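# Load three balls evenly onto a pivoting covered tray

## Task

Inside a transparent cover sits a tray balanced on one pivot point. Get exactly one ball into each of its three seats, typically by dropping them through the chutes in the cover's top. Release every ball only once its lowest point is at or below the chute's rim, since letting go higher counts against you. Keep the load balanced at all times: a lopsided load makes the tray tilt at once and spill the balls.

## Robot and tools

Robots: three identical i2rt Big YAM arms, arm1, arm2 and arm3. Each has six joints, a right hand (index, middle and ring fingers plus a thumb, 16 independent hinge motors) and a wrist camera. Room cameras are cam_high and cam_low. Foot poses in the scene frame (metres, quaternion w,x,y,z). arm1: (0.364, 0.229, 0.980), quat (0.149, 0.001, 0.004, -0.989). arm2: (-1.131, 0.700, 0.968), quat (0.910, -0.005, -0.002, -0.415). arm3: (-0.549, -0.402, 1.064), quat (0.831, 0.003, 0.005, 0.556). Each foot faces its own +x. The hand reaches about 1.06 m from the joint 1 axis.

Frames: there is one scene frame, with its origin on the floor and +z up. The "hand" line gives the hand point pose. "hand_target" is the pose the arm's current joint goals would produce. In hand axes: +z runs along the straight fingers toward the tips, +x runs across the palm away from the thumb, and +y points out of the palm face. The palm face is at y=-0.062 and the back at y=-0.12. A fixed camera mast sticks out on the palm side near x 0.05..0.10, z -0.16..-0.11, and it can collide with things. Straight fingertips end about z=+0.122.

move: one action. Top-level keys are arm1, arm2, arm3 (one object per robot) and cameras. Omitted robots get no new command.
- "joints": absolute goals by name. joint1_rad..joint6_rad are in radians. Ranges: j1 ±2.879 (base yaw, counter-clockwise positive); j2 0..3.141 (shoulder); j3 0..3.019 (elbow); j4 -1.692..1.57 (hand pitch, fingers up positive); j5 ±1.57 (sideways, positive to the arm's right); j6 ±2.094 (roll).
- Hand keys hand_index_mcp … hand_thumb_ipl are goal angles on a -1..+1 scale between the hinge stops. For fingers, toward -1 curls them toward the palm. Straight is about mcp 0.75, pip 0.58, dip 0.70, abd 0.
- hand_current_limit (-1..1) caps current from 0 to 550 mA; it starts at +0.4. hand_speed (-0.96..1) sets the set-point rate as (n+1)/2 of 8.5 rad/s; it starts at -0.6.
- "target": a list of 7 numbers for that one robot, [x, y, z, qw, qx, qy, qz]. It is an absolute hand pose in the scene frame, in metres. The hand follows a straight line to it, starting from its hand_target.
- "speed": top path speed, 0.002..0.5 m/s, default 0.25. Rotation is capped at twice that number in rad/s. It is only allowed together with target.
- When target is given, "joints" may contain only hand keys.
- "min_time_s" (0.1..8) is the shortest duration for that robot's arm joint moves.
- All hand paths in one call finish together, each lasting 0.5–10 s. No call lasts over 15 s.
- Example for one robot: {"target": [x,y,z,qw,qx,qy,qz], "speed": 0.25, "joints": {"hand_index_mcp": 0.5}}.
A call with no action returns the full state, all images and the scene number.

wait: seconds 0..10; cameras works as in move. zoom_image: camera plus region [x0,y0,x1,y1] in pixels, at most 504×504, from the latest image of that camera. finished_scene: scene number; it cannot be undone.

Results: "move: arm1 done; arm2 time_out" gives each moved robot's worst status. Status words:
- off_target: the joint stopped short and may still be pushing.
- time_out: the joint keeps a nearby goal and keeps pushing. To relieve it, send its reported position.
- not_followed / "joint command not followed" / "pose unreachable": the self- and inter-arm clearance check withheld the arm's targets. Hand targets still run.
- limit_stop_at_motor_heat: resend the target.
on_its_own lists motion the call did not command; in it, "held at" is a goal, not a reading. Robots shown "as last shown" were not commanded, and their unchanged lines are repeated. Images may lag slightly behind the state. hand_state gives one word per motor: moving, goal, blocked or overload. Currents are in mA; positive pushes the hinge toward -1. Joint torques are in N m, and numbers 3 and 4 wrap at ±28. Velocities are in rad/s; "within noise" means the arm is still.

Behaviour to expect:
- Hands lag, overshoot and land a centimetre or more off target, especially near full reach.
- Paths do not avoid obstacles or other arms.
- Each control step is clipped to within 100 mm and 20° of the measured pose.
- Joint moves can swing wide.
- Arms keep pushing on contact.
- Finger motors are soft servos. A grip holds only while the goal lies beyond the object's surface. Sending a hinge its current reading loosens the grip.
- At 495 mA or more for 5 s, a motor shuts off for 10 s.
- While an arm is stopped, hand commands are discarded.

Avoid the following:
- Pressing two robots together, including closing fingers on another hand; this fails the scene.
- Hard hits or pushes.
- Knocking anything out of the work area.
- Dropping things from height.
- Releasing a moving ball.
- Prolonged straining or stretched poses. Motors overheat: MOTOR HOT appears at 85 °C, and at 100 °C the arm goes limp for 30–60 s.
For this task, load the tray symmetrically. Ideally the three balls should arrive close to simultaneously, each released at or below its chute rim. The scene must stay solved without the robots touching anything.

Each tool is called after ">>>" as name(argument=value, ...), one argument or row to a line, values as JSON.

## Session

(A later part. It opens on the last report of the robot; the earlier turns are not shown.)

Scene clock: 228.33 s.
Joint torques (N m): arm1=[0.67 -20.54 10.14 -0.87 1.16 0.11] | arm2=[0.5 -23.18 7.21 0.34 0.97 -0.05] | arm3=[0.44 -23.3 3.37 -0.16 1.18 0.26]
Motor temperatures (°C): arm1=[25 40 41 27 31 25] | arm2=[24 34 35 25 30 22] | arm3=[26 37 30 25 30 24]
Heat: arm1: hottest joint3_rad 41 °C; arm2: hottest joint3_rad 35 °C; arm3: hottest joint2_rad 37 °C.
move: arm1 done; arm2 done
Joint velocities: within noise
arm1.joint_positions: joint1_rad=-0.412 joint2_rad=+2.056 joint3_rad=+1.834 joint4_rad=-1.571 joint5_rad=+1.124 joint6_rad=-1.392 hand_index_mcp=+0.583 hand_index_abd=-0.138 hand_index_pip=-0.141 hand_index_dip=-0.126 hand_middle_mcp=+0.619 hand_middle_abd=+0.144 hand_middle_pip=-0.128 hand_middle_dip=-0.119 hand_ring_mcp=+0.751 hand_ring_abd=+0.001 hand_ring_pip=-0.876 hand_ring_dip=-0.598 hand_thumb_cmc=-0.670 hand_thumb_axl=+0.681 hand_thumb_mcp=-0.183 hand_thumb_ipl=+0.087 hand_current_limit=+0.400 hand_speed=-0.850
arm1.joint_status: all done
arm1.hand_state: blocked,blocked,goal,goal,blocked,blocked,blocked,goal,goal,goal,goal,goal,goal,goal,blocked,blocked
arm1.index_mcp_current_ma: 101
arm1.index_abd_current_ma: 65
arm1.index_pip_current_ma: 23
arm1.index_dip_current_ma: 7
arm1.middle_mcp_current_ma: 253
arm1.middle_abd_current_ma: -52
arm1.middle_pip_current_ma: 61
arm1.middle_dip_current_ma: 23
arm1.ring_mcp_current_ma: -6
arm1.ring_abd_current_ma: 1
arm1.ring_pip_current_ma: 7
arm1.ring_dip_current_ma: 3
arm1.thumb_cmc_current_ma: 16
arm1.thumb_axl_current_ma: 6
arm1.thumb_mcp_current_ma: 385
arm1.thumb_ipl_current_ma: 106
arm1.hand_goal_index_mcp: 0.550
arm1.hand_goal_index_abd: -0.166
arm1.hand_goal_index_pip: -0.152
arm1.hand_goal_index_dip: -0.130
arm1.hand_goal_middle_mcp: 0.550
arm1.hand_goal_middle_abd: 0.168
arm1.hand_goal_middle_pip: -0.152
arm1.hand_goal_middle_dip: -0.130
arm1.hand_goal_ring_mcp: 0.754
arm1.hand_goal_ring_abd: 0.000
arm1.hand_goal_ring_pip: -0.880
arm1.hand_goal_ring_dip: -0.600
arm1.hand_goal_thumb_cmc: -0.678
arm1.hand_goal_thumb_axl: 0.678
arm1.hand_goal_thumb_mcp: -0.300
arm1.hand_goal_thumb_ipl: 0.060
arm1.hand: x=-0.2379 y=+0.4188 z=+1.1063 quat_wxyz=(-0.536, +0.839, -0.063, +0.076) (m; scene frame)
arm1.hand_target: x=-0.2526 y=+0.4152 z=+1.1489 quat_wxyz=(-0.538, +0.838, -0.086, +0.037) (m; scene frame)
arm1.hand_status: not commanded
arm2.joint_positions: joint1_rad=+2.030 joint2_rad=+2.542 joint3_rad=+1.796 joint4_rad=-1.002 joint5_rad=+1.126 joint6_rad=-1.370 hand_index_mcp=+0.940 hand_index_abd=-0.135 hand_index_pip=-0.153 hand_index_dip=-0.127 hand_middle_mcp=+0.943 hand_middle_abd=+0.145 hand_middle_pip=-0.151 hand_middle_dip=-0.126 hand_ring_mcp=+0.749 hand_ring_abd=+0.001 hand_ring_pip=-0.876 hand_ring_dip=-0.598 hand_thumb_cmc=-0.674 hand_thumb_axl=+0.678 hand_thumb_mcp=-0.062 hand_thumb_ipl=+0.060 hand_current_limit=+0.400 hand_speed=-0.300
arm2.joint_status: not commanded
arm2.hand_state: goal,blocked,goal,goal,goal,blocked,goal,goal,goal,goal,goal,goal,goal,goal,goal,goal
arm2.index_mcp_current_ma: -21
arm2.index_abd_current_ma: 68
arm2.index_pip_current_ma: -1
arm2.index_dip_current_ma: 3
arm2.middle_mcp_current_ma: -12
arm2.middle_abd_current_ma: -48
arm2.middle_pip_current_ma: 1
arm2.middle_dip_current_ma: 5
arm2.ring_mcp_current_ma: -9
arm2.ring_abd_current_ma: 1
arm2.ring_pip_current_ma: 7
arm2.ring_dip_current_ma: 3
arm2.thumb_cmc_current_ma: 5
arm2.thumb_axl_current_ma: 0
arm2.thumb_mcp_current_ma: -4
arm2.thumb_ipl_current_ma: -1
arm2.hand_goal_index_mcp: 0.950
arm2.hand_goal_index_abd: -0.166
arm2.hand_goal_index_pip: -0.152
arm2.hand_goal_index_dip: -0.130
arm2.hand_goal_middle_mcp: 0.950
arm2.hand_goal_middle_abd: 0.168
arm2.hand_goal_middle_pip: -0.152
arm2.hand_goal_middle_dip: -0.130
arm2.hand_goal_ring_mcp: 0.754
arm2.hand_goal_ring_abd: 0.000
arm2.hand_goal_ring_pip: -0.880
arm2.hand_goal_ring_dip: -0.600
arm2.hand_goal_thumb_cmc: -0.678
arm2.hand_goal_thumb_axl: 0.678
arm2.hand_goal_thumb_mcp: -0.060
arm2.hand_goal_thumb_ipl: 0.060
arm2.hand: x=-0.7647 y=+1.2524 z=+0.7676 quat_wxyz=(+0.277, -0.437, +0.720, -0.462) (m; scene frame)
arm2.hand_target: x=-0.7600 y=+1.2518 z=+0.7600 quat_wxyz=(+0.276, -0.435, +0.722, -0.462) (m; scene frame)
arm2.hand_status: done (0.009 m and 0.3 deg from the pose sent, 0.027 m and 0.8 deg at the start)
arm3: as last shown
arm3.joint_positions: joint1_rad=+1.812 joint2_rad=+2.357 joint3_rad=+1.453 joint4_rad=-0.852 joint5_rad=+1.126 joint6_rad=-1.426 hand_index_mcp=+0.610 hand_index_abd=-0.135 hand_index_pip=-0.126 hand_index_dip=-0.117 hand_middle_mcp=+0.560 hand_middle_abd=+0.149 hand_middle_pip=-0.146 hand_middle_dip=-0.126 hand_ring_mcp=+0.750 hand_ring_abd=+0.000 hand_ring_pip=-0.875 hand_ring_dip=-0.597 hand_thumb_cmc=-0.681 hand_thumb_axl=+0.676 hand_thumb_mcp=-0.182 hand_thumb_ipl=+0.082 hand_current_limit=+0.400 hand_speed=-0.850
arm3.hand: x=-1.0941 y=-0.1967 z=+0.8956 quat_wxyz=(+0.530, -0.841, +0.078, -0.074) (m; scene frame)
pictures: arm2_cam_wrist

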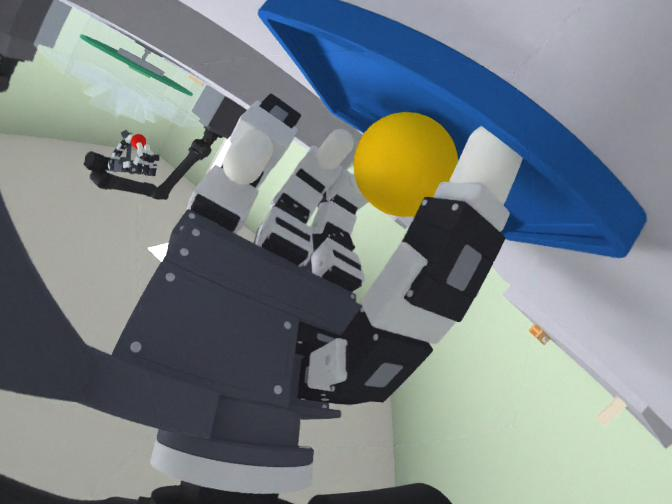

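>>> move(
  arm1={"target":[-0.244,0.413,1.025,0.5348,-0.8396,0.0808,-0.0515],"speed":0.08},
  arm2={"joints":{"hand_speed":-0.8,"hand_index_mcp":0.62,"hand_middle_mcp":0.62,"hand_thumb_mcp":-0.18}},
  cameras=["arm1_cam_wrist","arm2_cam_wrist"],
)

>>> move(
  arm2={"joints":{"hand_index_mcp":0.55,"hand_middle_mcp":0.55,"hand_thumb_mcp":-0.30}},
)

>>> move(
  arm2={"target":[-0.762,1.240,0.88,0.276,-0.435,0.722,-0.462],"speed":0.12},
  cameras=["arm1_cam_wrist","arm2_cam_wrist","cam_low"],
)

Scene clock: 247.97 s.
Joint torques (N m): arm1=[0.73 -17.08 6.61 0.08 1.19 0.12] | arm2=[0.67 -23.18 7.2 0.38 0.95 -0.05] | arm3=[0.44 -23.24 3.38 -0.16 1.19 0.26]
Motor temperatures (°C): arm1=[25 42 44 27 31 25] | arm2=[24 36 35 25 30 22] | arm3=[26 38 29 25 31 24]
Heat: arm1: hottest joint3_rad 44 °C; arm2: hottest joint2_rad 36 °C; arm3: hottest joint2_rad 38 °C.
move: arm1 done; arm2 done
Joint velocities: within noise
arm1.joint_positions: joint1_rad=-0.411 joint2_rad=+2.098 joint3_rad=+1.696 joint4_rad=-1.360 joint5_rad=+1.114 joint6_rad=-1.376 hand_index_mcp=+0.583 hand_index_abd=-0.138 hand_index_pip=-0.141 hand_index_dip=-0.126 hand_middle_mcp=+0.619 hand_middle_abd=+0.144 hand_middle_pip=-0.128 hand_middle_dip=-0.119 hand_ring_mcp=+0.751 hand_ring_abd=+0.001 hand_ring_pip=-0.876 hand_ring_dip=-0.598 hand_thumb_cmc=-0.670 hand_thumb_axl=+0.681 hand_thumb_mcp=-0.183 hand_thumb_ipl=+0.087 hand_current_limit=+0.400 hand_speed=-0.850
arm1.joint_status: not commanded
arm1.hand_state: blocked,blocked,goal,goal,blocked,blocked,blocked,goal,goal,goal,goal,goal,goal,goal,blocked,blocked
arm1.index_mcp_current_ma: 101
arm1.index_abd_current_ma: 65
arm1.index_pip_current_ma: 23
arm1.index_dip_current_ma: 7
arm1.middle_mcp_current_ma: 253
arm1.middle_abd_current_ma: -52
arm1.middle_pip_current_ma: 61
arm1.middle_dip_current_ma: 23
arm1.ring_mcp_current_ma: -6
arm1.ring_abd_current_ma: 1
arm1.ring_pip_current_ma: 7
arm1.ring_dip_current_ma: 3
arm1.thumb_cmc_current_ma: 16
arm1.thumb_axl_current_ma: 6
arm1.thumb_mcp_current_ma: 385
arm1.thumb_ipl_current_ma: 106
arm1.hand_goal_index_mcp: 0.550
arm1.hand_goal_index_abd: -0.166
arm1.hand_goal_index_pip: -0.152
arm1.hand_goal_index_dip: -0.130
arm1.hand_goal_middle_mcp: 0.550
arm1.hand_goal_middle_abd: 0.168
arm1.hand_goal_middle_pip: -0.152
arm1.hand_goal_middle_dip: -0.130
arm1.hand_goal_ring_mcp: 0.754
arm1.hand_goal_ring_abd: 0.000
arm1.hand_goal_ring_pip: -0.880
arm1.hand_goal_ring_dip: -0.600
arm1.hand_goal_thumb_cmc: -0.678
arm1.hand_goal_thumb_axl: 0.678
arm1.hand_goal_thumb_mcp: -0.300
arm1.hand_goal_thumb_ipl: 0.060
arm1.hand: x=-0.2377 y=+0.4177 z=+1.0297 quat_wxyz=(-0.532, +0.841, -0.079, +0.059) (m; scene frame)
arm1.hand_target: x=-0.2438 y=+0.4129 z=+1.0249 quat_wxyz=(-0.535, +0.840, -0.081, +0.051) (m; scene frame)
arm1.hand_status: done (0.009 m and 1.0 deg from the pose sent, 0.082 m and 3.5 deg at the start)
arm2.joint_positions: joint1_rad=+2.030 joint2_rad=+2.542 joint3_rad=+1.796 joint4_rad=-1.002 joint5_rad=+1.126 joint6_rad=-1.370 hand_index_mcp=+0.618 hand_index_abd=-0.135 hand_index_pip=-0.152 hand_index_dip=-0.128 hand_middle_mcp=+0.620 hand_middle_abd=+0.145 hand_middle_pip=-0.151 hand_middle_dip=-0.126 hand_ring_mcp=+0.749 hand_ring_abd=+0.001 hand_ring_pip=-0.876 hand_ring_dip=-0.598 hand_thumb_cmc=-0.677 hand_thumb_axl=+0.678 hand_thumb_mcp=-0.174 hand_thumb_ipl=+0.061 hand_current_limit=+0.400 hand_speed=-0.800
arm2.joint_status: all done
arm2.hand_state: goal,blocked,goal,goal,goal,blocked,goal,goal,goal,goal,goal,goal,goal,goal,goal,goal
arm2.index_mcp_current_ma: -2
arm2.index_abd_current_ma: 68
arm2.index_pip_current_ma: 0
arm2.index_dip_current_ma: 3
arm2.middle_mcp_current_ma: 0
arm2.middle_abd_current_ma: -48
arm2.middle_pip_current_ma: 1
arm2.middle_dip_current_ma: 5
arm2.ring_mcp_current_ma: -9
arm2.ring_abd_current_ma: 1
arm2.ring_pip_current_ma: 7
arm2.ring_dip_current_ma: 3
arm2.thumb_cmc_current_ma: 2
arm2.thumb_axl_current_ma: 0
arm2.thumb_mcp_current_ma: 14
arm2.thumb_ipl_current_ma: 2
arm2.hand_goal_index_mcp: 0.620
arm2.hand_goal_index_abd: -0.166
arm2.hand_goal_index_pip: -0.152
arm2.hand_goal_index_dip: -0.130
arm2.hand_goal_middle_mcp: 0.620
arm2.hand_goal_middle_abd: 0.168
arm2.hand_goal_middle_pip: -0.152
arm2.hand_goal_middle_dip: -0.130
arm2.hand_goal_ring_mcp: 0.754
arm2.hand_goal_ring_abd: 0.000
arm2.hand_goal_ring_pip: -0.880
arm2.hand_goal_ring_dip: -0.600
arm2.hand_goal_thumb_cmc: -0.678
arm2.hand_goal_thumb_axl: 0.678
arm2.hand_goal_thumb_mcp: -0.180
arm2.hand_goal_thumb_ipl: 0.060
arm2.hand: x=-0.7647 y=+1.2524 z=+0.7676 quat_wxyz=(+0.277, -0.437, +0.720, -0.462) (m; scene frame)
arm2.hand_target: x=-0.7600 y=+1.2518 z=+0.7600 quat_wxyz=(+0.276, -0.435, +0.722, -0.462) (m; scene frame)
arm2.hand_status: not commanded
arm3: as last shown
pictures: arm1_cam_wrist, arm2_cam_wrist

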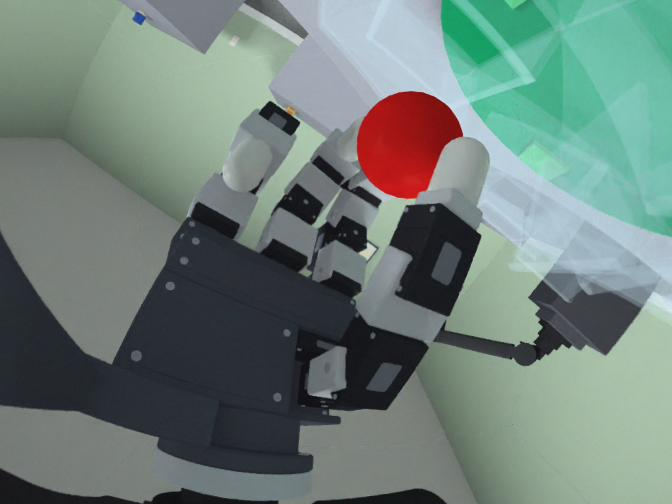

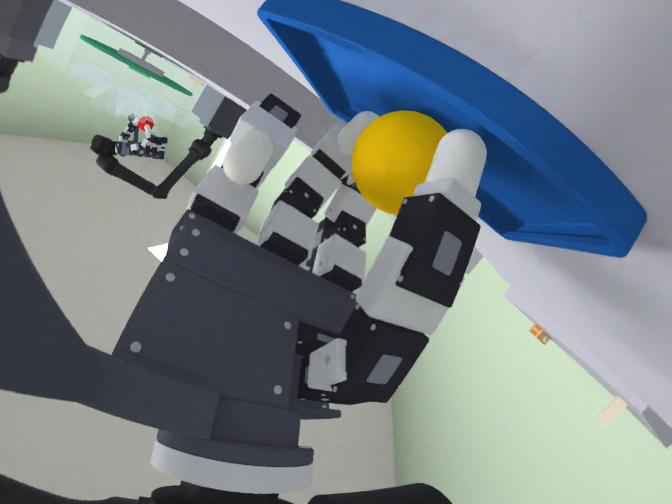

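Scene clock: 248.53 s.
Joint torques (N m): arm1=[0.67 -17.08 6.65 0.13 1.19 0.11] | arm2=[0.56 -23.12 7.21 0.35 0.9 -0.05] | arm3=[0.38 -23.24 3.37 -0.16 1.18 0.26]
Motor temperatures (°C): arm1=[25 42 44 27 31 25] | arm2=[24 36 35 25 30 22] | arm3=[26 38 29 25 31 24]
Heat: arm1: hottest joint3_rad 44 °C; arm2: hottest joint2_rad 36 °C; arm3: hottest joint2_rad 38 °C.
move: arm2 off_target
Joint velocities: within noise
arm1, arm3: as last shown
arm2.joint_positions: joint1_rad=+2.030 joint2_rad=+2.542 joint3_rad=+1.796 joint4_rad=-1.002 joint5_rad=+1.127 joint6_rad=-1.370 hand_index_mcp=+0.590 hand_index_abd=-0.135 hand_index_pip=-0.142 hand_index_dip=-0.128 hand_middle_mcp=+0.586 hand_middle_abd=+0.145 hand_middle_pip=-0.144 hand_middle_dip=-0.126 hand_ring_mcp=+0.749 hand_ring_abd=+0.001 hand_ring_pip=-0.876 hand_ring_dip=-0.598 hand_thumb_cmc=-0.678 hand_thumb_axl=+0.678 hand_thumb_mcp=-0.174 hand_thumb_ipl=+0.078 hand_current_limit=+0.400 hand_speed=-0.800
arm2.joint_status: hand_index_mcp off_target (ended at +0.590, target +0.550); hand_middle_mcp off_target (ended at +0.586, target +0.550); hand_thumb_mcp off_target (ended at -0.174, target -0.300)
arm2.hand_state: blocked,blocked,goal,goal,blocked,blocked,goal,goal,goal,goal,goal,goal,goal,goal,blocked,goal
arm2.index_mcp_current_ma: 120
arm2.index_abd_current_ma: 68
arm2.index_pip_current_ma: 20
arm2.index_dip_current_ma: 3
arm2.middle_mcp_current_ma: 108
arm2.middle_abd_current_ma: -48
arm2.middle_pip_current_ma: 15
arm2.middle_dip_current_ma: 5
arm2.ring_mcp_current_ma: -9
arm2.ring_abd_current_ma: 1
arm2.ring_pip_current_ma: 7
arm2.ring_dip_current_ma: 3
arm2.thumb_cmc_current_ma: 0
arm2.thumb_axl_current_ma: 0
arm2.thumb_mcp_current_ma: 385
arm2.thumb_ipl_current_ma: 60
arm2.hand_goal_index_mcp: 0.550
arm2.hand_goal_index_abd: -0.166
arm2.hand_goal_index_pip: -0.152
arm2.hand_goal_index_dip: -0.130
arm2.hand_goal_middle_mcp: 0.550
arm2.hand_goal_middle_abd: 0.168
arm2.hand_goal_middle_pip: -0.152
arm2.hand_goal_middle_dip: -0.130
arm2.hand_goal_ring_mcp: 0.754
arm2.hand_goal_ring_abd: 0.000
arm2.hand_goal_ring_pip: -0.880
arm2.hand_goal_ring_dip: -0.600
arm2.hand_goal_thumb_cmc: -0.678
arm2.hand_goal_thumb_axl: 0.678
arm2.hand_goal_thumb_mcp: -0.300
arm2.hand_goal_thumb_ipl: 0.060
arm2.hand: x=-0.7645 y=+1.2523 z=+0.7678 quat_wxyz=(+0.277, -0.437, +0.720, -0.462) (m; scene frame)
arm2.hand_target: x=-0.7600 y=+1.2518 z=+0.7600 quat_wxyz=(+0.276, -0.435, +0.722, -0.462) (m; scene frame)
arm2.hand_status: not commanded
pictures: none

Scene clock: 250.40 s.
Joint torques (N m): arm1=[0.79 -17.26 6.56 0.09 1.18 0.12] | arm2=[0.38 -25.99 7.04 -0.4 1.1 -0.07] | arm3=[0.44 -23.24 3.37 -0.16 1.18 0.27]
Motor temperatures (°C): arm1=[25 42 44 27 31 25] | arm2=[24 36 35 25 30 22] | arm3=[26 38 29 25 31 24]
Heat: arm1: hottest joint3_rad 44 °C; arm2: hottest joint2_rad 36 °C; arm3: hottest joint2_rad 38 °C.
move: arm2 off_target
Joint velocities: within noise
arm1, arm3: as last shown
arm2.joint_positions: joint1_rad=+2.026 joint2_rad=+2.347 joint3_rad=+1.699 joint4_rad=-1.105 joint5_rad=+1.122 joint6_rad=-1.381 hand_index_mcp=+0.586 hand_index_abd=-0.135 hand_index_pip=-0.139 hand_index_dip=-0.125 hand_middle_mcp=+0.582 hand_middle_abd=+0.145 hand_middle_pip=-0.140 hand_middle_dip=-0.125 hand_ring_mcp=+0.749 hand_ring_abd=+0.001 hand_ring_pip=-0.876 hand_ring_dip=-0.598 hand_thumb_cmc=-0.677 hand_thumb_axl=+0.678 hand_thumb_mcp=-0.174 hand_thumb_ipl=+0.081 hand_current_limit=+0.400 hand_speed=-0.800
arm2.joint_status: not commanded
arm2.hand_state: blocked,blocked,goal,goal,blocked,blocked,goal,goal,goal,goal,goal,goal,goal,goal,blocked,blocked
arm2.index_mcp_current_ma: 106
arm2.index_abd_current_ma: 68
arm2.index_pip_current_ma: 27
arm2.index_dip_current_ma: 8
arm2.middle_mcp_current_ma: 91
arm2.middle_abd_current_ma: -48
arm2.middle_pip_current_ma: 24
arm2.middle_dip_current_ma: 8
arm2.ring_mcp_current_ma: -9
arm2.ring_abd_current_ma: 1
arm2.ring_pip_current_ma: 7
arm2.ring_dip_current_ma: 3
arm2.thumb_cmc_current_ma: 2
arm2.thumb_axl_current_ma: 0
arm2.thumb_mcp_current_ma: 385
arm2.thumb_ipl_current_ma: 73
arm2.hand_goal_index_mcp: 0.550
arm2.hand_goal_index_abd: -0.166
arm2.hand_goal_index_pip: -0.152
arm2.hand_goal_index_dip: -0.130
arm2.hand_goal_middle_mcp: 0.550
arm2.hand_goal_middle_abd: 0.168
arm2.hand_goal_middle_pip: -0.152
arm2.hand_goal_middle_dip: -0.130
arm2.hand_goal_ring_mcp: 0.754
arm2.hand_goal_ring_abd: 0.000
arm2.hand_goal_ring_pip: -0.880
arm2.hand_goal_ring_dip: -0.600
arm2.hand_goal_thumb_cmc: -0.678
arm2.hand_goal_thumb_axl: 0.678
arm2.hand_goal_thumb_mcp: -0.300
arm2.hand_goal_thumb_ipl: 0.060
arm2.hand: x=-0.7689 y=+1.2381 z=+0.8607 quat_wxyz=(+0.271, -0.441, +0.719, -0.464) (m; scene frame)
arm2.hand_target: x=-0.7620 y=+1.2398 z=+0.8797 quat_wxyz=(+0.276, -0.435, +0.722, -0.462) (m; scene frame)
arm2.hand_status: off_target (0.021 m and 1.0 deg from the pose sent, 0.113 m and 0.3 deg at the start)
pictures: arm1_cam_wrist, arm2_cam_wrist, cam_low

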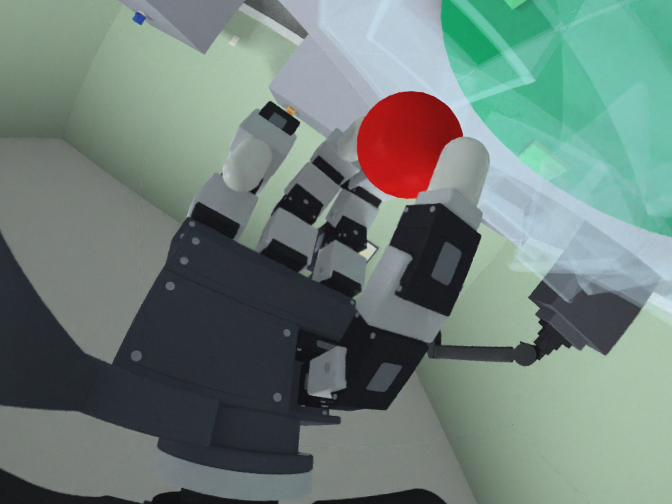

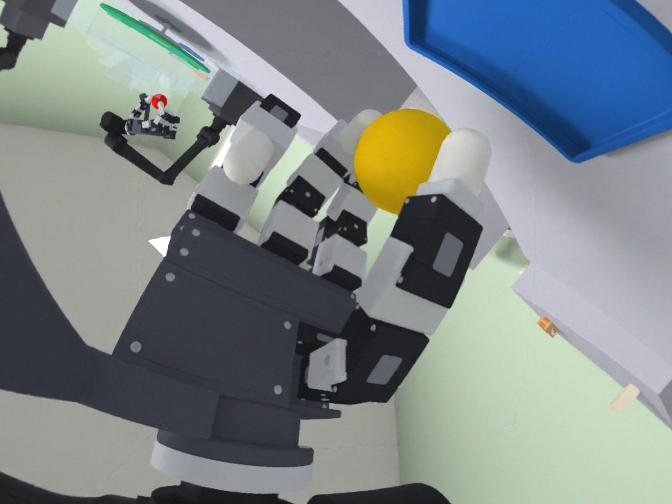

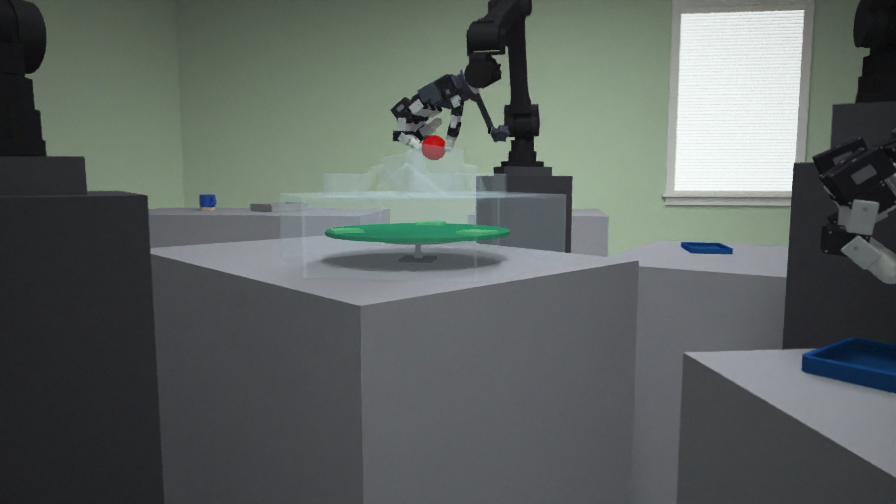

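>>> move(
  arm2={"joints":{"joint1_rad":0.808,"joint2_rad":2.279,"joint3_rad":2.28,"joint4_rad":-1.68,"joint5_rad":1.127,"joint6_rad":-1.378},"min_time_s":4},
  arm3={"joints":{"joint1_rad":0.430,"joint2_rad":2.2635,"joint3_rad":2.1125,"joint4_rad":-1.564,"joint5_rad":1.127,"joint6_rad":-1.378},"min_time_s":6.5},
  cameras=["cam_low","cam_high"],
)

>>> zoom_image(
  camera="cam_low",
  region=[270, 90, 550, 290],
)

Scene clock: 270.73 s.
Joint torques (N m): arm1=[0.73 -17.32 6.58 0.09 1.17 0.12] | arm2=[1.38 -28.92 13.38 -0.44 1.14 0.02] | arm3=[0.38 -27.63 10.62 -0.36 1.16 0.25]
Motor temperatures (°C): arm1=[25 40 44 27 32 25] | arm2=[24 37 36 25 31 22] | arm3=[26 38 30 25 31 24]
Heat: arm1: hottest joint3_rad 44 °C; arm2: hottest joint2_rad 37 °C; arm3: hottest joint2_rad 38 °C.
move: arm2 done; arm3 done
Joint velocities: within noise
arm1: as last shown
arm2.joint_positions: joint1_rad=+0.804 joint2_rad=+2.318 joint3_rad=+2.219 joint4_rad=-1.668 joint5_rad=+1.122 joint6_rad=-1.381 hand_index_mcp=+0.585 hand_index_abd=-0.135 hand_index_pip=-0.139 hand_index_dip=-0.125 hand_middle_mcp=+0.581 hand_middle_abd=+0.145 hand_middle_pip=-0.140 hand_middle_dip=-0.125 hand_ring_mcp=+0.749 hand_ring_abd=+0.001 hand_ring_pip=-0.876 hand_ring_dip=-0.598 hand_thumb_cmc=-0.676 hand_thumb_axl=+0.678 hand_thumb_mcp=-0.174 hand_thumb_ipl=+0.082 hand_current_limit=+0.400 hand_speed=-0.800
arm2.joint_status: all done
arm2.hand_state: blocked,blocked,goal,goal,blocked,blocked,goal,goal,goal,goal,goal,goal,goal,goal,blocked,blocked
arm2.index_mcp_current_ma: 103
arm2.index_abd_current_ma: 68
arm2.index_pip_current_ma: 28
arm2.index_dip_current_ma: 8
arm2.middle_mcp_current_ma: 88
arm2.middle_abd_current_ma: -48
arm2.middle_pip_current_ma: 25
arm2.middle_dip_current_ma: 8
arm2.ring_mcp_current_ma: -9
arm2.ring_abd_current_ma: 1
arm2.ring_pip_current_ma: 7
arm2.ring_dip_current_ma: 3
arm2.thumb_cmc_current_ma: 2
arm2.thumb_axl_current_ma: 0
arm2.thumb_mcp_current_ma: 385
arm2.thumb_ipl_current_ma: 76
arm2.hand_goal_index_mcp: 0.550
arm2.hand_goal_index_abd: -0.166
arm2.hand_goal_index_pip: -0.152
arm2.hand_goal_index_dip: -0.130
arm2.hand_goal_middle_mcp: 0.550
arm2.hand_goal_middle_abd: 0.168
arm2.hand_goal_middle_pip: -0.152
arm2.hand_goal_middle_dip: -0.130
arm2.hand_goal_ring_mcp: 0.754
arm2.hand_goal_ring_abd: 0.000
arm2.hand_goal_ring_pip: -0.880
arm2.hand_goal_ring_dip: -0.600
arm2.hand_goal_thumb_cmc: -0.678
arm2.hand_goal_thumb_axl: 0.678
arm2.hand_goal_thumb_mcp: -0.300
arm2.hand_goal_thumb_ipl: 0.060
arm2.hand: x=-0.4346 y=+0.5420 z=+1.0696 quat_wxyz=(-0.046, +0.050, +0.840, -0.538) (m; scene frame)
arm2.hand_target: x=-0.4213 y=+0.5438 z=+1.1205 quat_wxyz=(-0.007, +0.073, +0.839, -0.540) (m; scene frame)
arm2.hand_status: not commanded
arm3.joint_positions: joint1_rad=+0.425 joint2_rad=+2.300 joint3_rad=+2.049 joint4_rad=-1.553 joint5_rad=+1.124 joint6_rad=-1.389 hand_index_mcp=+0.610 hand_index_abd=-0.135 hand_index_pip=-0.126 hand_index_dip=-0.117 hand_middle_mcp=+0.560 hand_middle_abd=+0.149 hand_middle_pip=-0.146 hand_middle_dip=-0.126 hand_ring_mcp=+0.750 hand_ring_abd=+0.000 hand_ring_pip=-0.875 hand_ring_dip=-0.597 hand_thumb_cmc=-0.681 hand_thumb_axl=+0.676 hand_thumb_mcp=-0.182 hand_thumb_ipl=+0.082 hand_current_limit=+0.400 hand_speed=-0.850
arm3.joint_status: all done
arm3.hand_state: blocked,blocked,blocked,goal,goal,goal,goal,goal,goal,goal,goal,goal,goal,goal,blocked,blocked
arm3.index_mcp_current_ma: 263
arm3.index_abd_current_ma: 102
arm3.index_pip_current_ma: 97
arm3.index_dip_current_ma: 44
arm3.middle_mcp_current_ma: 35
arm3.middle_abd_current_ma: -59
arm3.middle_pip_current_ma: 19
arm3.middle_dip_current_ma: 14
arm3.ring_mcp_current_ma: -14
arm3.ring_abd_current_ma: 1
arm3.ring_pip_current_ma: 14
arm3.ring_dip_current_ma: 8
arm3.thumb_cmc_current_ma: -8
arm3.thumb_axl_current_ma: -6
arm3.thumb_mcp_current_ma: 385
arm3.thumb_ipl_current_ma: 111
arm3.hand_goal_index_mcp: 0.550
arm3.hand_goal_index_abd: -0.166
arm3.hand_goal_index_pip: -0.152
arm3.hand_goal_index_dip: -0.130
arm3.hand_goal_middle_mcp: 0.550
arm3.hand_goal_middle_abd: 0.168
arm3.hand_goal_middle_pip: -0.152
arm3.hand_goal_middle_dip: -0.130
arm3.hand_goal_ring_mcp: 0.754
arm3.hand_goal_ring_abd: 0.000
arm3.hand_goal_ring_pip: -0.880
arm3.hand_goal_ring_dip: -0.600
arm3.hand_goal_thumb_cmc: -0.678
arm3.hand_goal_thumb_axl: 0.678
arm3.hand_goal_thumb_mcp: -0.300
arm3.hand_goal_thumb_ipl: 0.060
arm3.hand: x=-0.4492 y=+0.2823 z=+1.1111 quat_wxyz=(+0.347, -0.598, +0.598, -0.405) (m; scene frame)
arm3.hand_target: x=-0.4524 y=+0.3026 z=+1.1599 quat_wxyz=(+0.376, -0.580, +0.617, -0.375) (m; scene frame)
arm3.hand_status: not commanded
pictures: cam_high, cam_low

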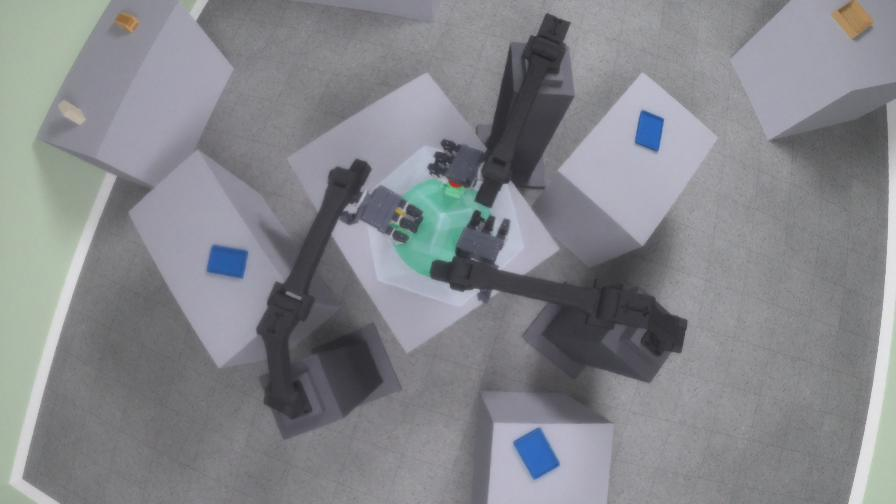

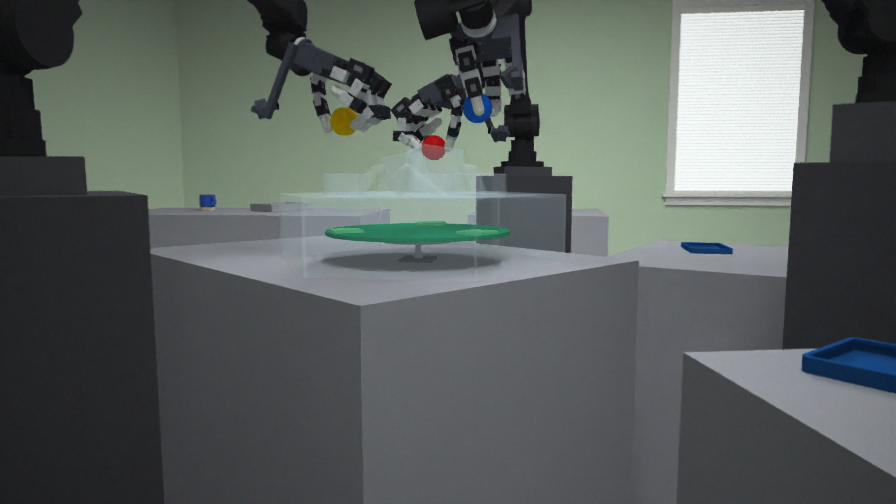

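Scaled by 1.800.

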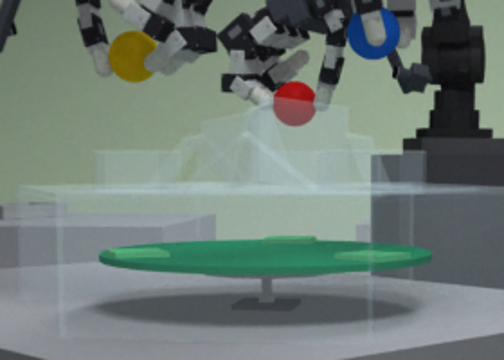

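>>> zoom_image(
  camera="cam_low",
  region=[310, 90, 420, 200],
)

>>> zoom_image(
  camera="cam_low",
  region=[410, 90, 520, 200],
)

Scaled by 4.582.

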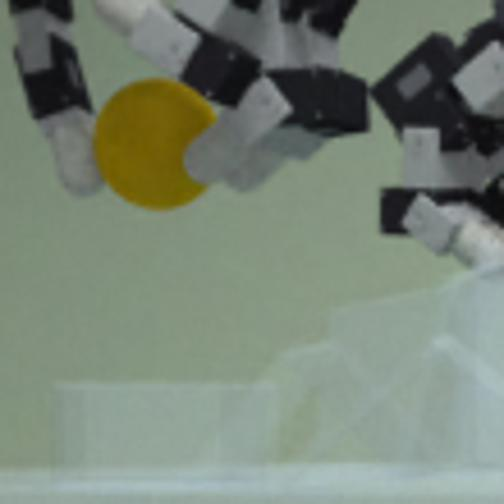

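Scaled by 4.582.

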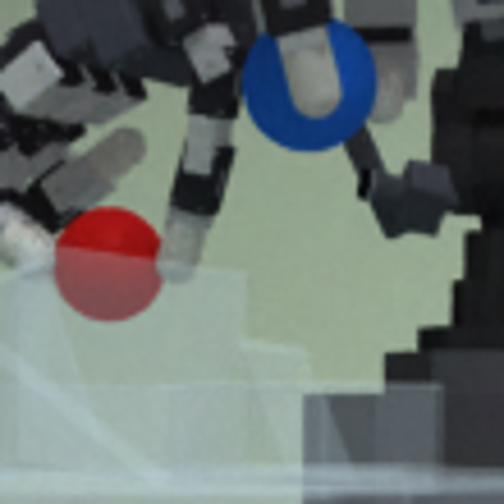

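>>> move(
  arm2={"target":[-0.438,0.540,1.040,-0.0361,0.0567,0.8415,-0.5360],"speed":0.08},
  arm3={"target":[-0.461,0.300,1.060,0.3705,-0.5817,0.6108,-0.3890],"speed":0.08},
  cameras=["all"],
)

>>> zoom_image(
  camera="arm1_cam_wrist",
  region=[340, 20, 580, 200],
)

>>> zoom_image(
  camera="arm2_cam_wrist",
  region=[340, 20, 580, 200],
)

>>> zoom_image(
  camera="arm3_cam_wrist",
  region=[340, 20, 580, 200],
)

>>> zoom_image(
  camera="cam_low",
  region=[310, 90, 420, 200],
)

>>> zoom_image(
  camera="cam_low",
  region=[410, 90, 520, 200],
)

Scene clock: 301.40 s.
Joint torques (N m): arm1=[0.67 -17.26 6.61 0.05 1.2 0.12] | arm2=[0.62 -26.99 8.76 0.43 1.05 -0.07] | arm3=[0.62 -24.06 6.13 0.57 1.28 0.27]
Motor temperatures (°C): arm1=[25 40 44 27 32 25] | arm2=[24 41 39 25 31 22] | arm3=[26 40 33 25 31 24]
Heat: arm1: hottest joint3_rad 44 °C; arm2: hottest joint2_rad 41 °C; arm3: hottest joint2_rad 40 °C.
move: arm2 off_target; arm3 done
Joint velocities: within noise
arm1: as last shown
arm2.joint_positions: joint1_rad=+0.804 joint2_rad=+2.317 joint3_rad=+2.104 joint4_rad=-1.555 joint5_rad=+1.115 joint6_rad=-1.383 hand_index_mcp=+0.585 hand_index_abd=-0.135 hand_index_pip=-0.139 hand_index_dip=-0.125 hand_middle_mcp=+0.581 hand_middle_abd=+0.145 hand_middle_pip=-0.140 hand_middle_dip=-0.125 hand_ring_mcp=+0.749 hand_ring_abd=+0.001 hand_ring_pip=-0.876 hand_ring_dip=-0.598 hand_thumb_cmc=-0.676 hand_thumb_axl=+0.678 hand_thumb_mcp=-0.174 hand_thumb_ipl=+0.082 hand_current_limit=+0.400 hand_speed=-0.800
arm2.joint_status: not commanded
arm2.hand_state: blocked,blocked,goal,goal,blocked,blocked,goal,goal,goal,goal,goal,goal,goal,goal,blocked,blocked
arm2.index_mcp_current_ma: 103
arm2.index_abd_current_ma: 68
arm2.index_pip_current_ma: 28
arm2.index_dip_current_ma: 8
arm2.middle_mcp_current_ma: 88
arm2.middle_abd_current_ma: -48
arm2.middle_pip_current_ma: 25
arm2.middle_dip_current_ma: 8
arm2.ring_mcp_current_ma: -9
arm2.ring_abd_current_ma: 1
arm2.ring_pip_current_ma: 7
arm2.ring_dip_current_ma: 3
arm2.thumb_cmc_current_ma: 2
arm2.thumb_axl_current_ma: 0
arm2.thumb_mcp_current_ma: 385
arm2.thumb_ipl_current_ma: 76
arm2.hand_goal_index_mcp: 0.550
arm2.hand_goal_index_abd: -0.166
arm2.hand_goal_index_pip: -0.152
arm2.hand_goal_index_dip: -0.130
arm2.hand_goal_middle_mcp: 0.550
arm2.hand_goal_middle_abd: 0.168
arm2.hand_goal_middle_pip: -0.152
arm2.hand_goal_middle_dip: -0.130
arm2.hand_goal_ring_mcp: 0.754
arm2.hand_goal_ring_abd: 0.000
arm2.hand_goal_ring_pip: -0.880
arm2.hand_goal_ring_dip: -0.600
arm2.hand_goal_thumb_cmc: -0.678
arm2.hand_goal_thumb_axl: 0.678
arm2.hand_goal_thumb_mcp: -0.300
arm2.hand_goal_thumb_ipl: 0.060
arm2.hand: x=-0.4421 y=+0.5431 z=+1.0259 quat_wxyz=(-0.048, +0.049, +0.842, -0.535) (m; scene frame)
arm2.hand_target: x=-0.4382 y=+0.5400 z=+1.0400 quat_wxyz=(-0.036, +0.057, +0.841, -0.536) (m; scene frame)
arm2.hand_status: off_target (0.015 m and 1.6 deg from the pose sent, 0.030 m and 1.4 deg at the start)
arm3.joint_positions: joint1_rad=+0.435 joint2_rad=+2.368 joint3_rad=+2.036 joint4_rad=-1.463 joint5_rad=+1.128 joint6_rad=-1.341 hand_index_mcp=+0.610 hand_index_abd=-0.135 hand_index_pip=-0.126 hand_index_dip=-0.117 hand_middle_mcp=+0.560 hand_middle_abd=+0.149 hand_middle_pip=-0.146 hand_middle_dip=-0.126 hand_ring_mcp=+0.750 hand_ring_abd=+0.000 hand_ring_pip=-0.875 hand_ring_dip=-0.597 hand_thumb_cmc=-0.681 hand_thumb_axl=+0.676 hand_thumb_mcp=-0.182 hand_thumb_ipl=+0.082 hand_current_limit=+0.400 hand_speed=-0.850
arm3.joint_status: not commanded
arm3.hand_state: blocked,blocked,blocked,goal,goal,goal,goal,goal,goal,goal,goal,goal,goal,goal,blocked,blocked
arm3.index_mcp_current_ma: 263
arm3.index_abd_current_ma: 102
arm3.index_pip_current_ma: 97
arm3.index_dip_current_ma: 44
arm3.middle_mcp_current_ma: 35
arm3.middle_abd_current_ma: -59
arm3.middle_pip_current_ma: 19
arm3.middle_dip_current_ma: 14
arm3.ring_mcp_current_ma: -14
arm3.ring_abd_current_ma: 1
arm3.ring_pip_current_ma: 14
arm3.ring_dip_current_ma: 8
arm3.thumb_cmc_current_ma: -8
arm3.thumb_axl_current_ma: -6
arm3.thumb_mcp_current_ma: 385
arm3.thumb_ipl_current_ma: 111
arm3.hand_goal_index_mcp: 0.550
arm3.hand_goal_index_abd: -0.166
arm3.hand_goal_index_pip: -0.152
arm3.hand_goal_index_dip: -0.130
arm3.hand_goal_middle_mcp: 0.550
arm3.hand_goal_middle_abd: 0.168
arm3.hand_goal_middle_pip: -0.152
arm3.hand_goal_middle_dip: -0.130
arm3.hand_goal_ring_mcp: 0.754
arm3.hand_goal_ring_abd: 0.000
arm3.hand_goal_ring_pip: -0.880
arm3.hand_goal_ring_dip: -0.600
arm3.hand_goal_thumb_cmc: -0.678
arm3.hand_goal_thumb_axl: 0.678
arm3.hand_goal_thumb_mcp: -0.300
arm3.hand_goal_thumb_ipl: 0.060
arm3.hand: x=-0.4557 y=+0.2962 z=+1.0621 quat_wxyz=(+0.363, -0.584, +0.610, -0.393) (m; scene frame)
arm3.hand_target: x=-0.4610 y=+0.2999 z=+1.0600 quat_wxyz=(+0.370, -0.582, +0.611, -0.389) (m; scene frame)
arm3.hand_status: done (0.007 m and 1.0 deg from the pose sent, 0.055 m and 4.1 deg at the start)
pictures: arm1_cam_wrist, arm2_cam_wrist, arm3_cam_wrist, cam_high, cam_low

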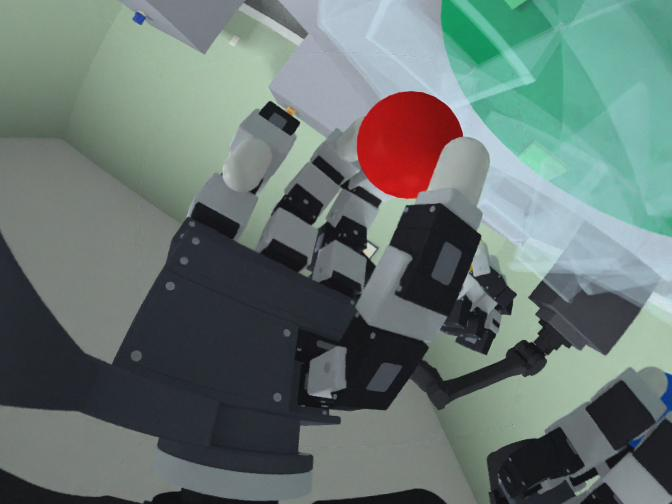

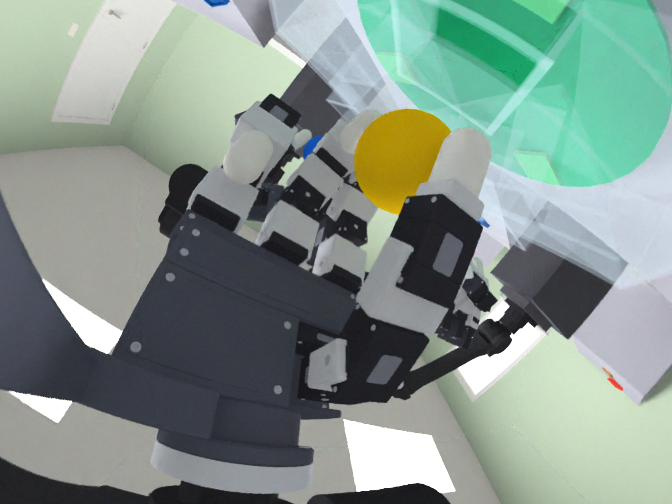

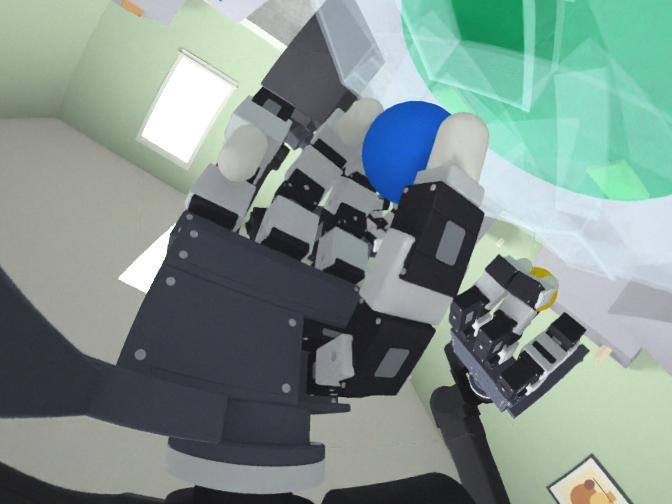

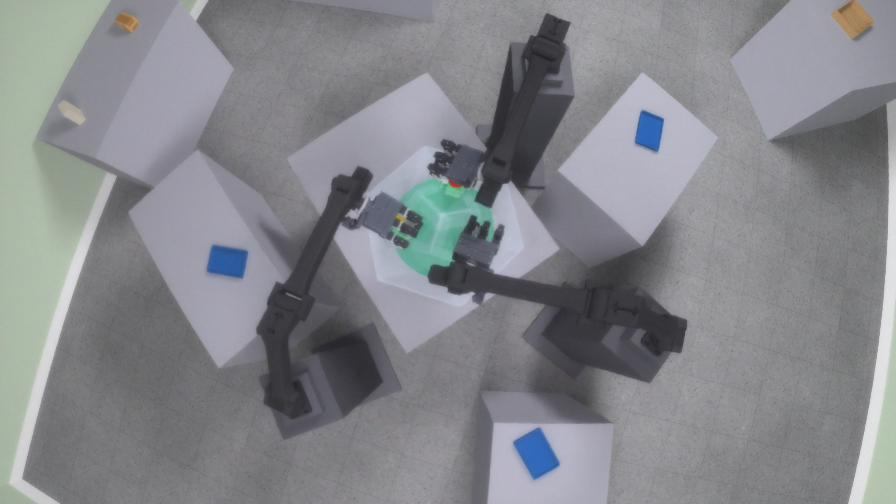

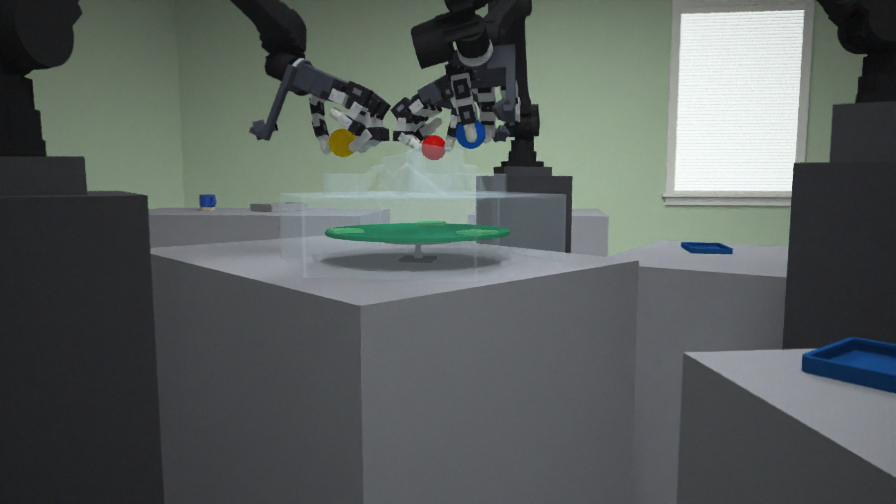

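Scaled by 2.100 from the camera's 672x504 image, which has a finer 960x720 frame.

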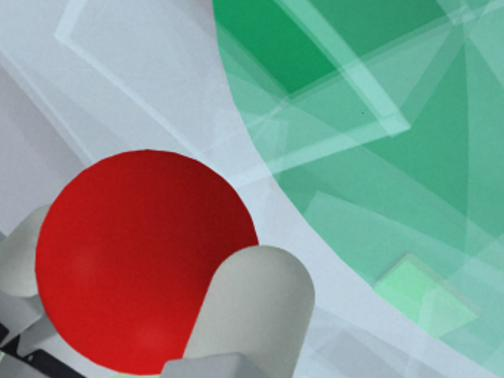

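Scaled by 2.100 from the camera's 672x504 image, which has a finer 960x720 frame.

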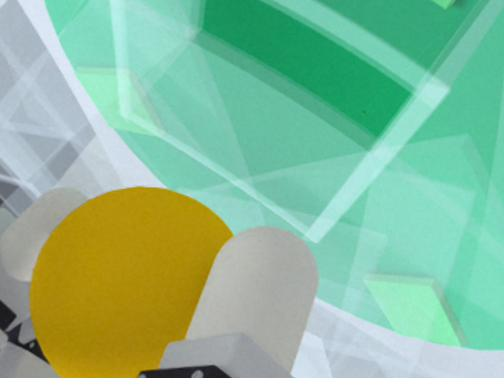

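Scaled by 2.100 from the camera's 672x504 image, which has a finer 960x720 frame.

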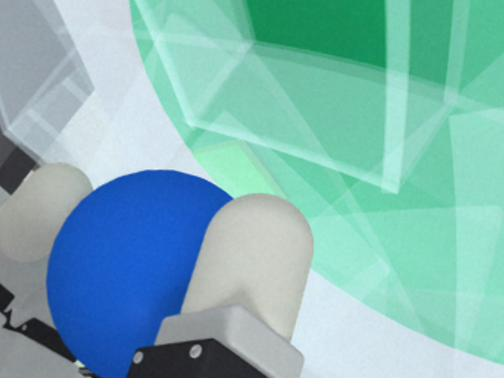

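Scaled by 4.582.

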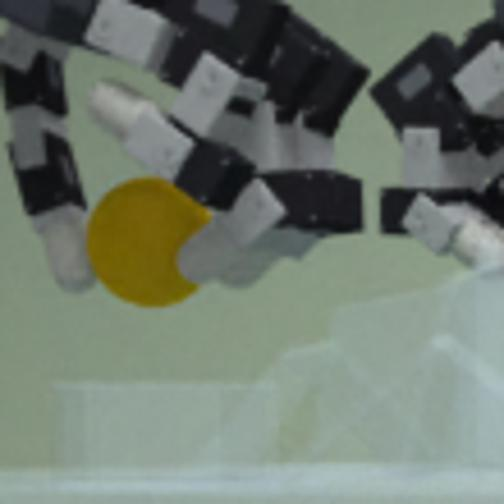

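Scaled by 4.582.

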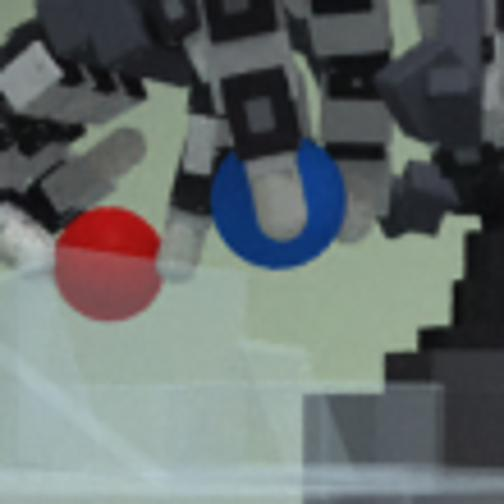

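>>> zoom_image(
  camera="cam_low",
  region=[445, 160, 515, 200],
)

>>> zoom_image(
  camera="arm3_cam_wrist",
  region=[400, 0, 580, 135],
)

Scaled by 7.200.

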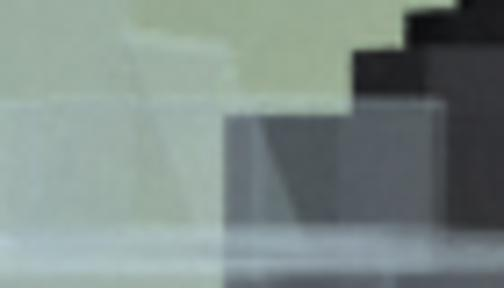

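Scaled by 2.800 from the camera's 672x504 image, which has a finer 960x720 frame.

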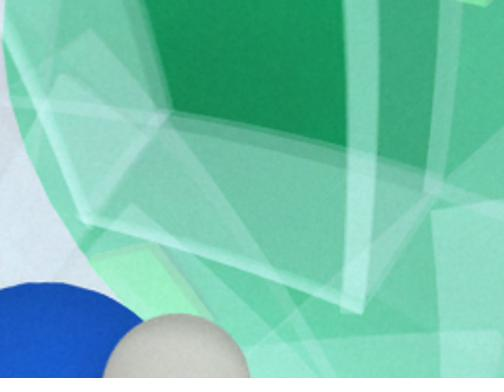

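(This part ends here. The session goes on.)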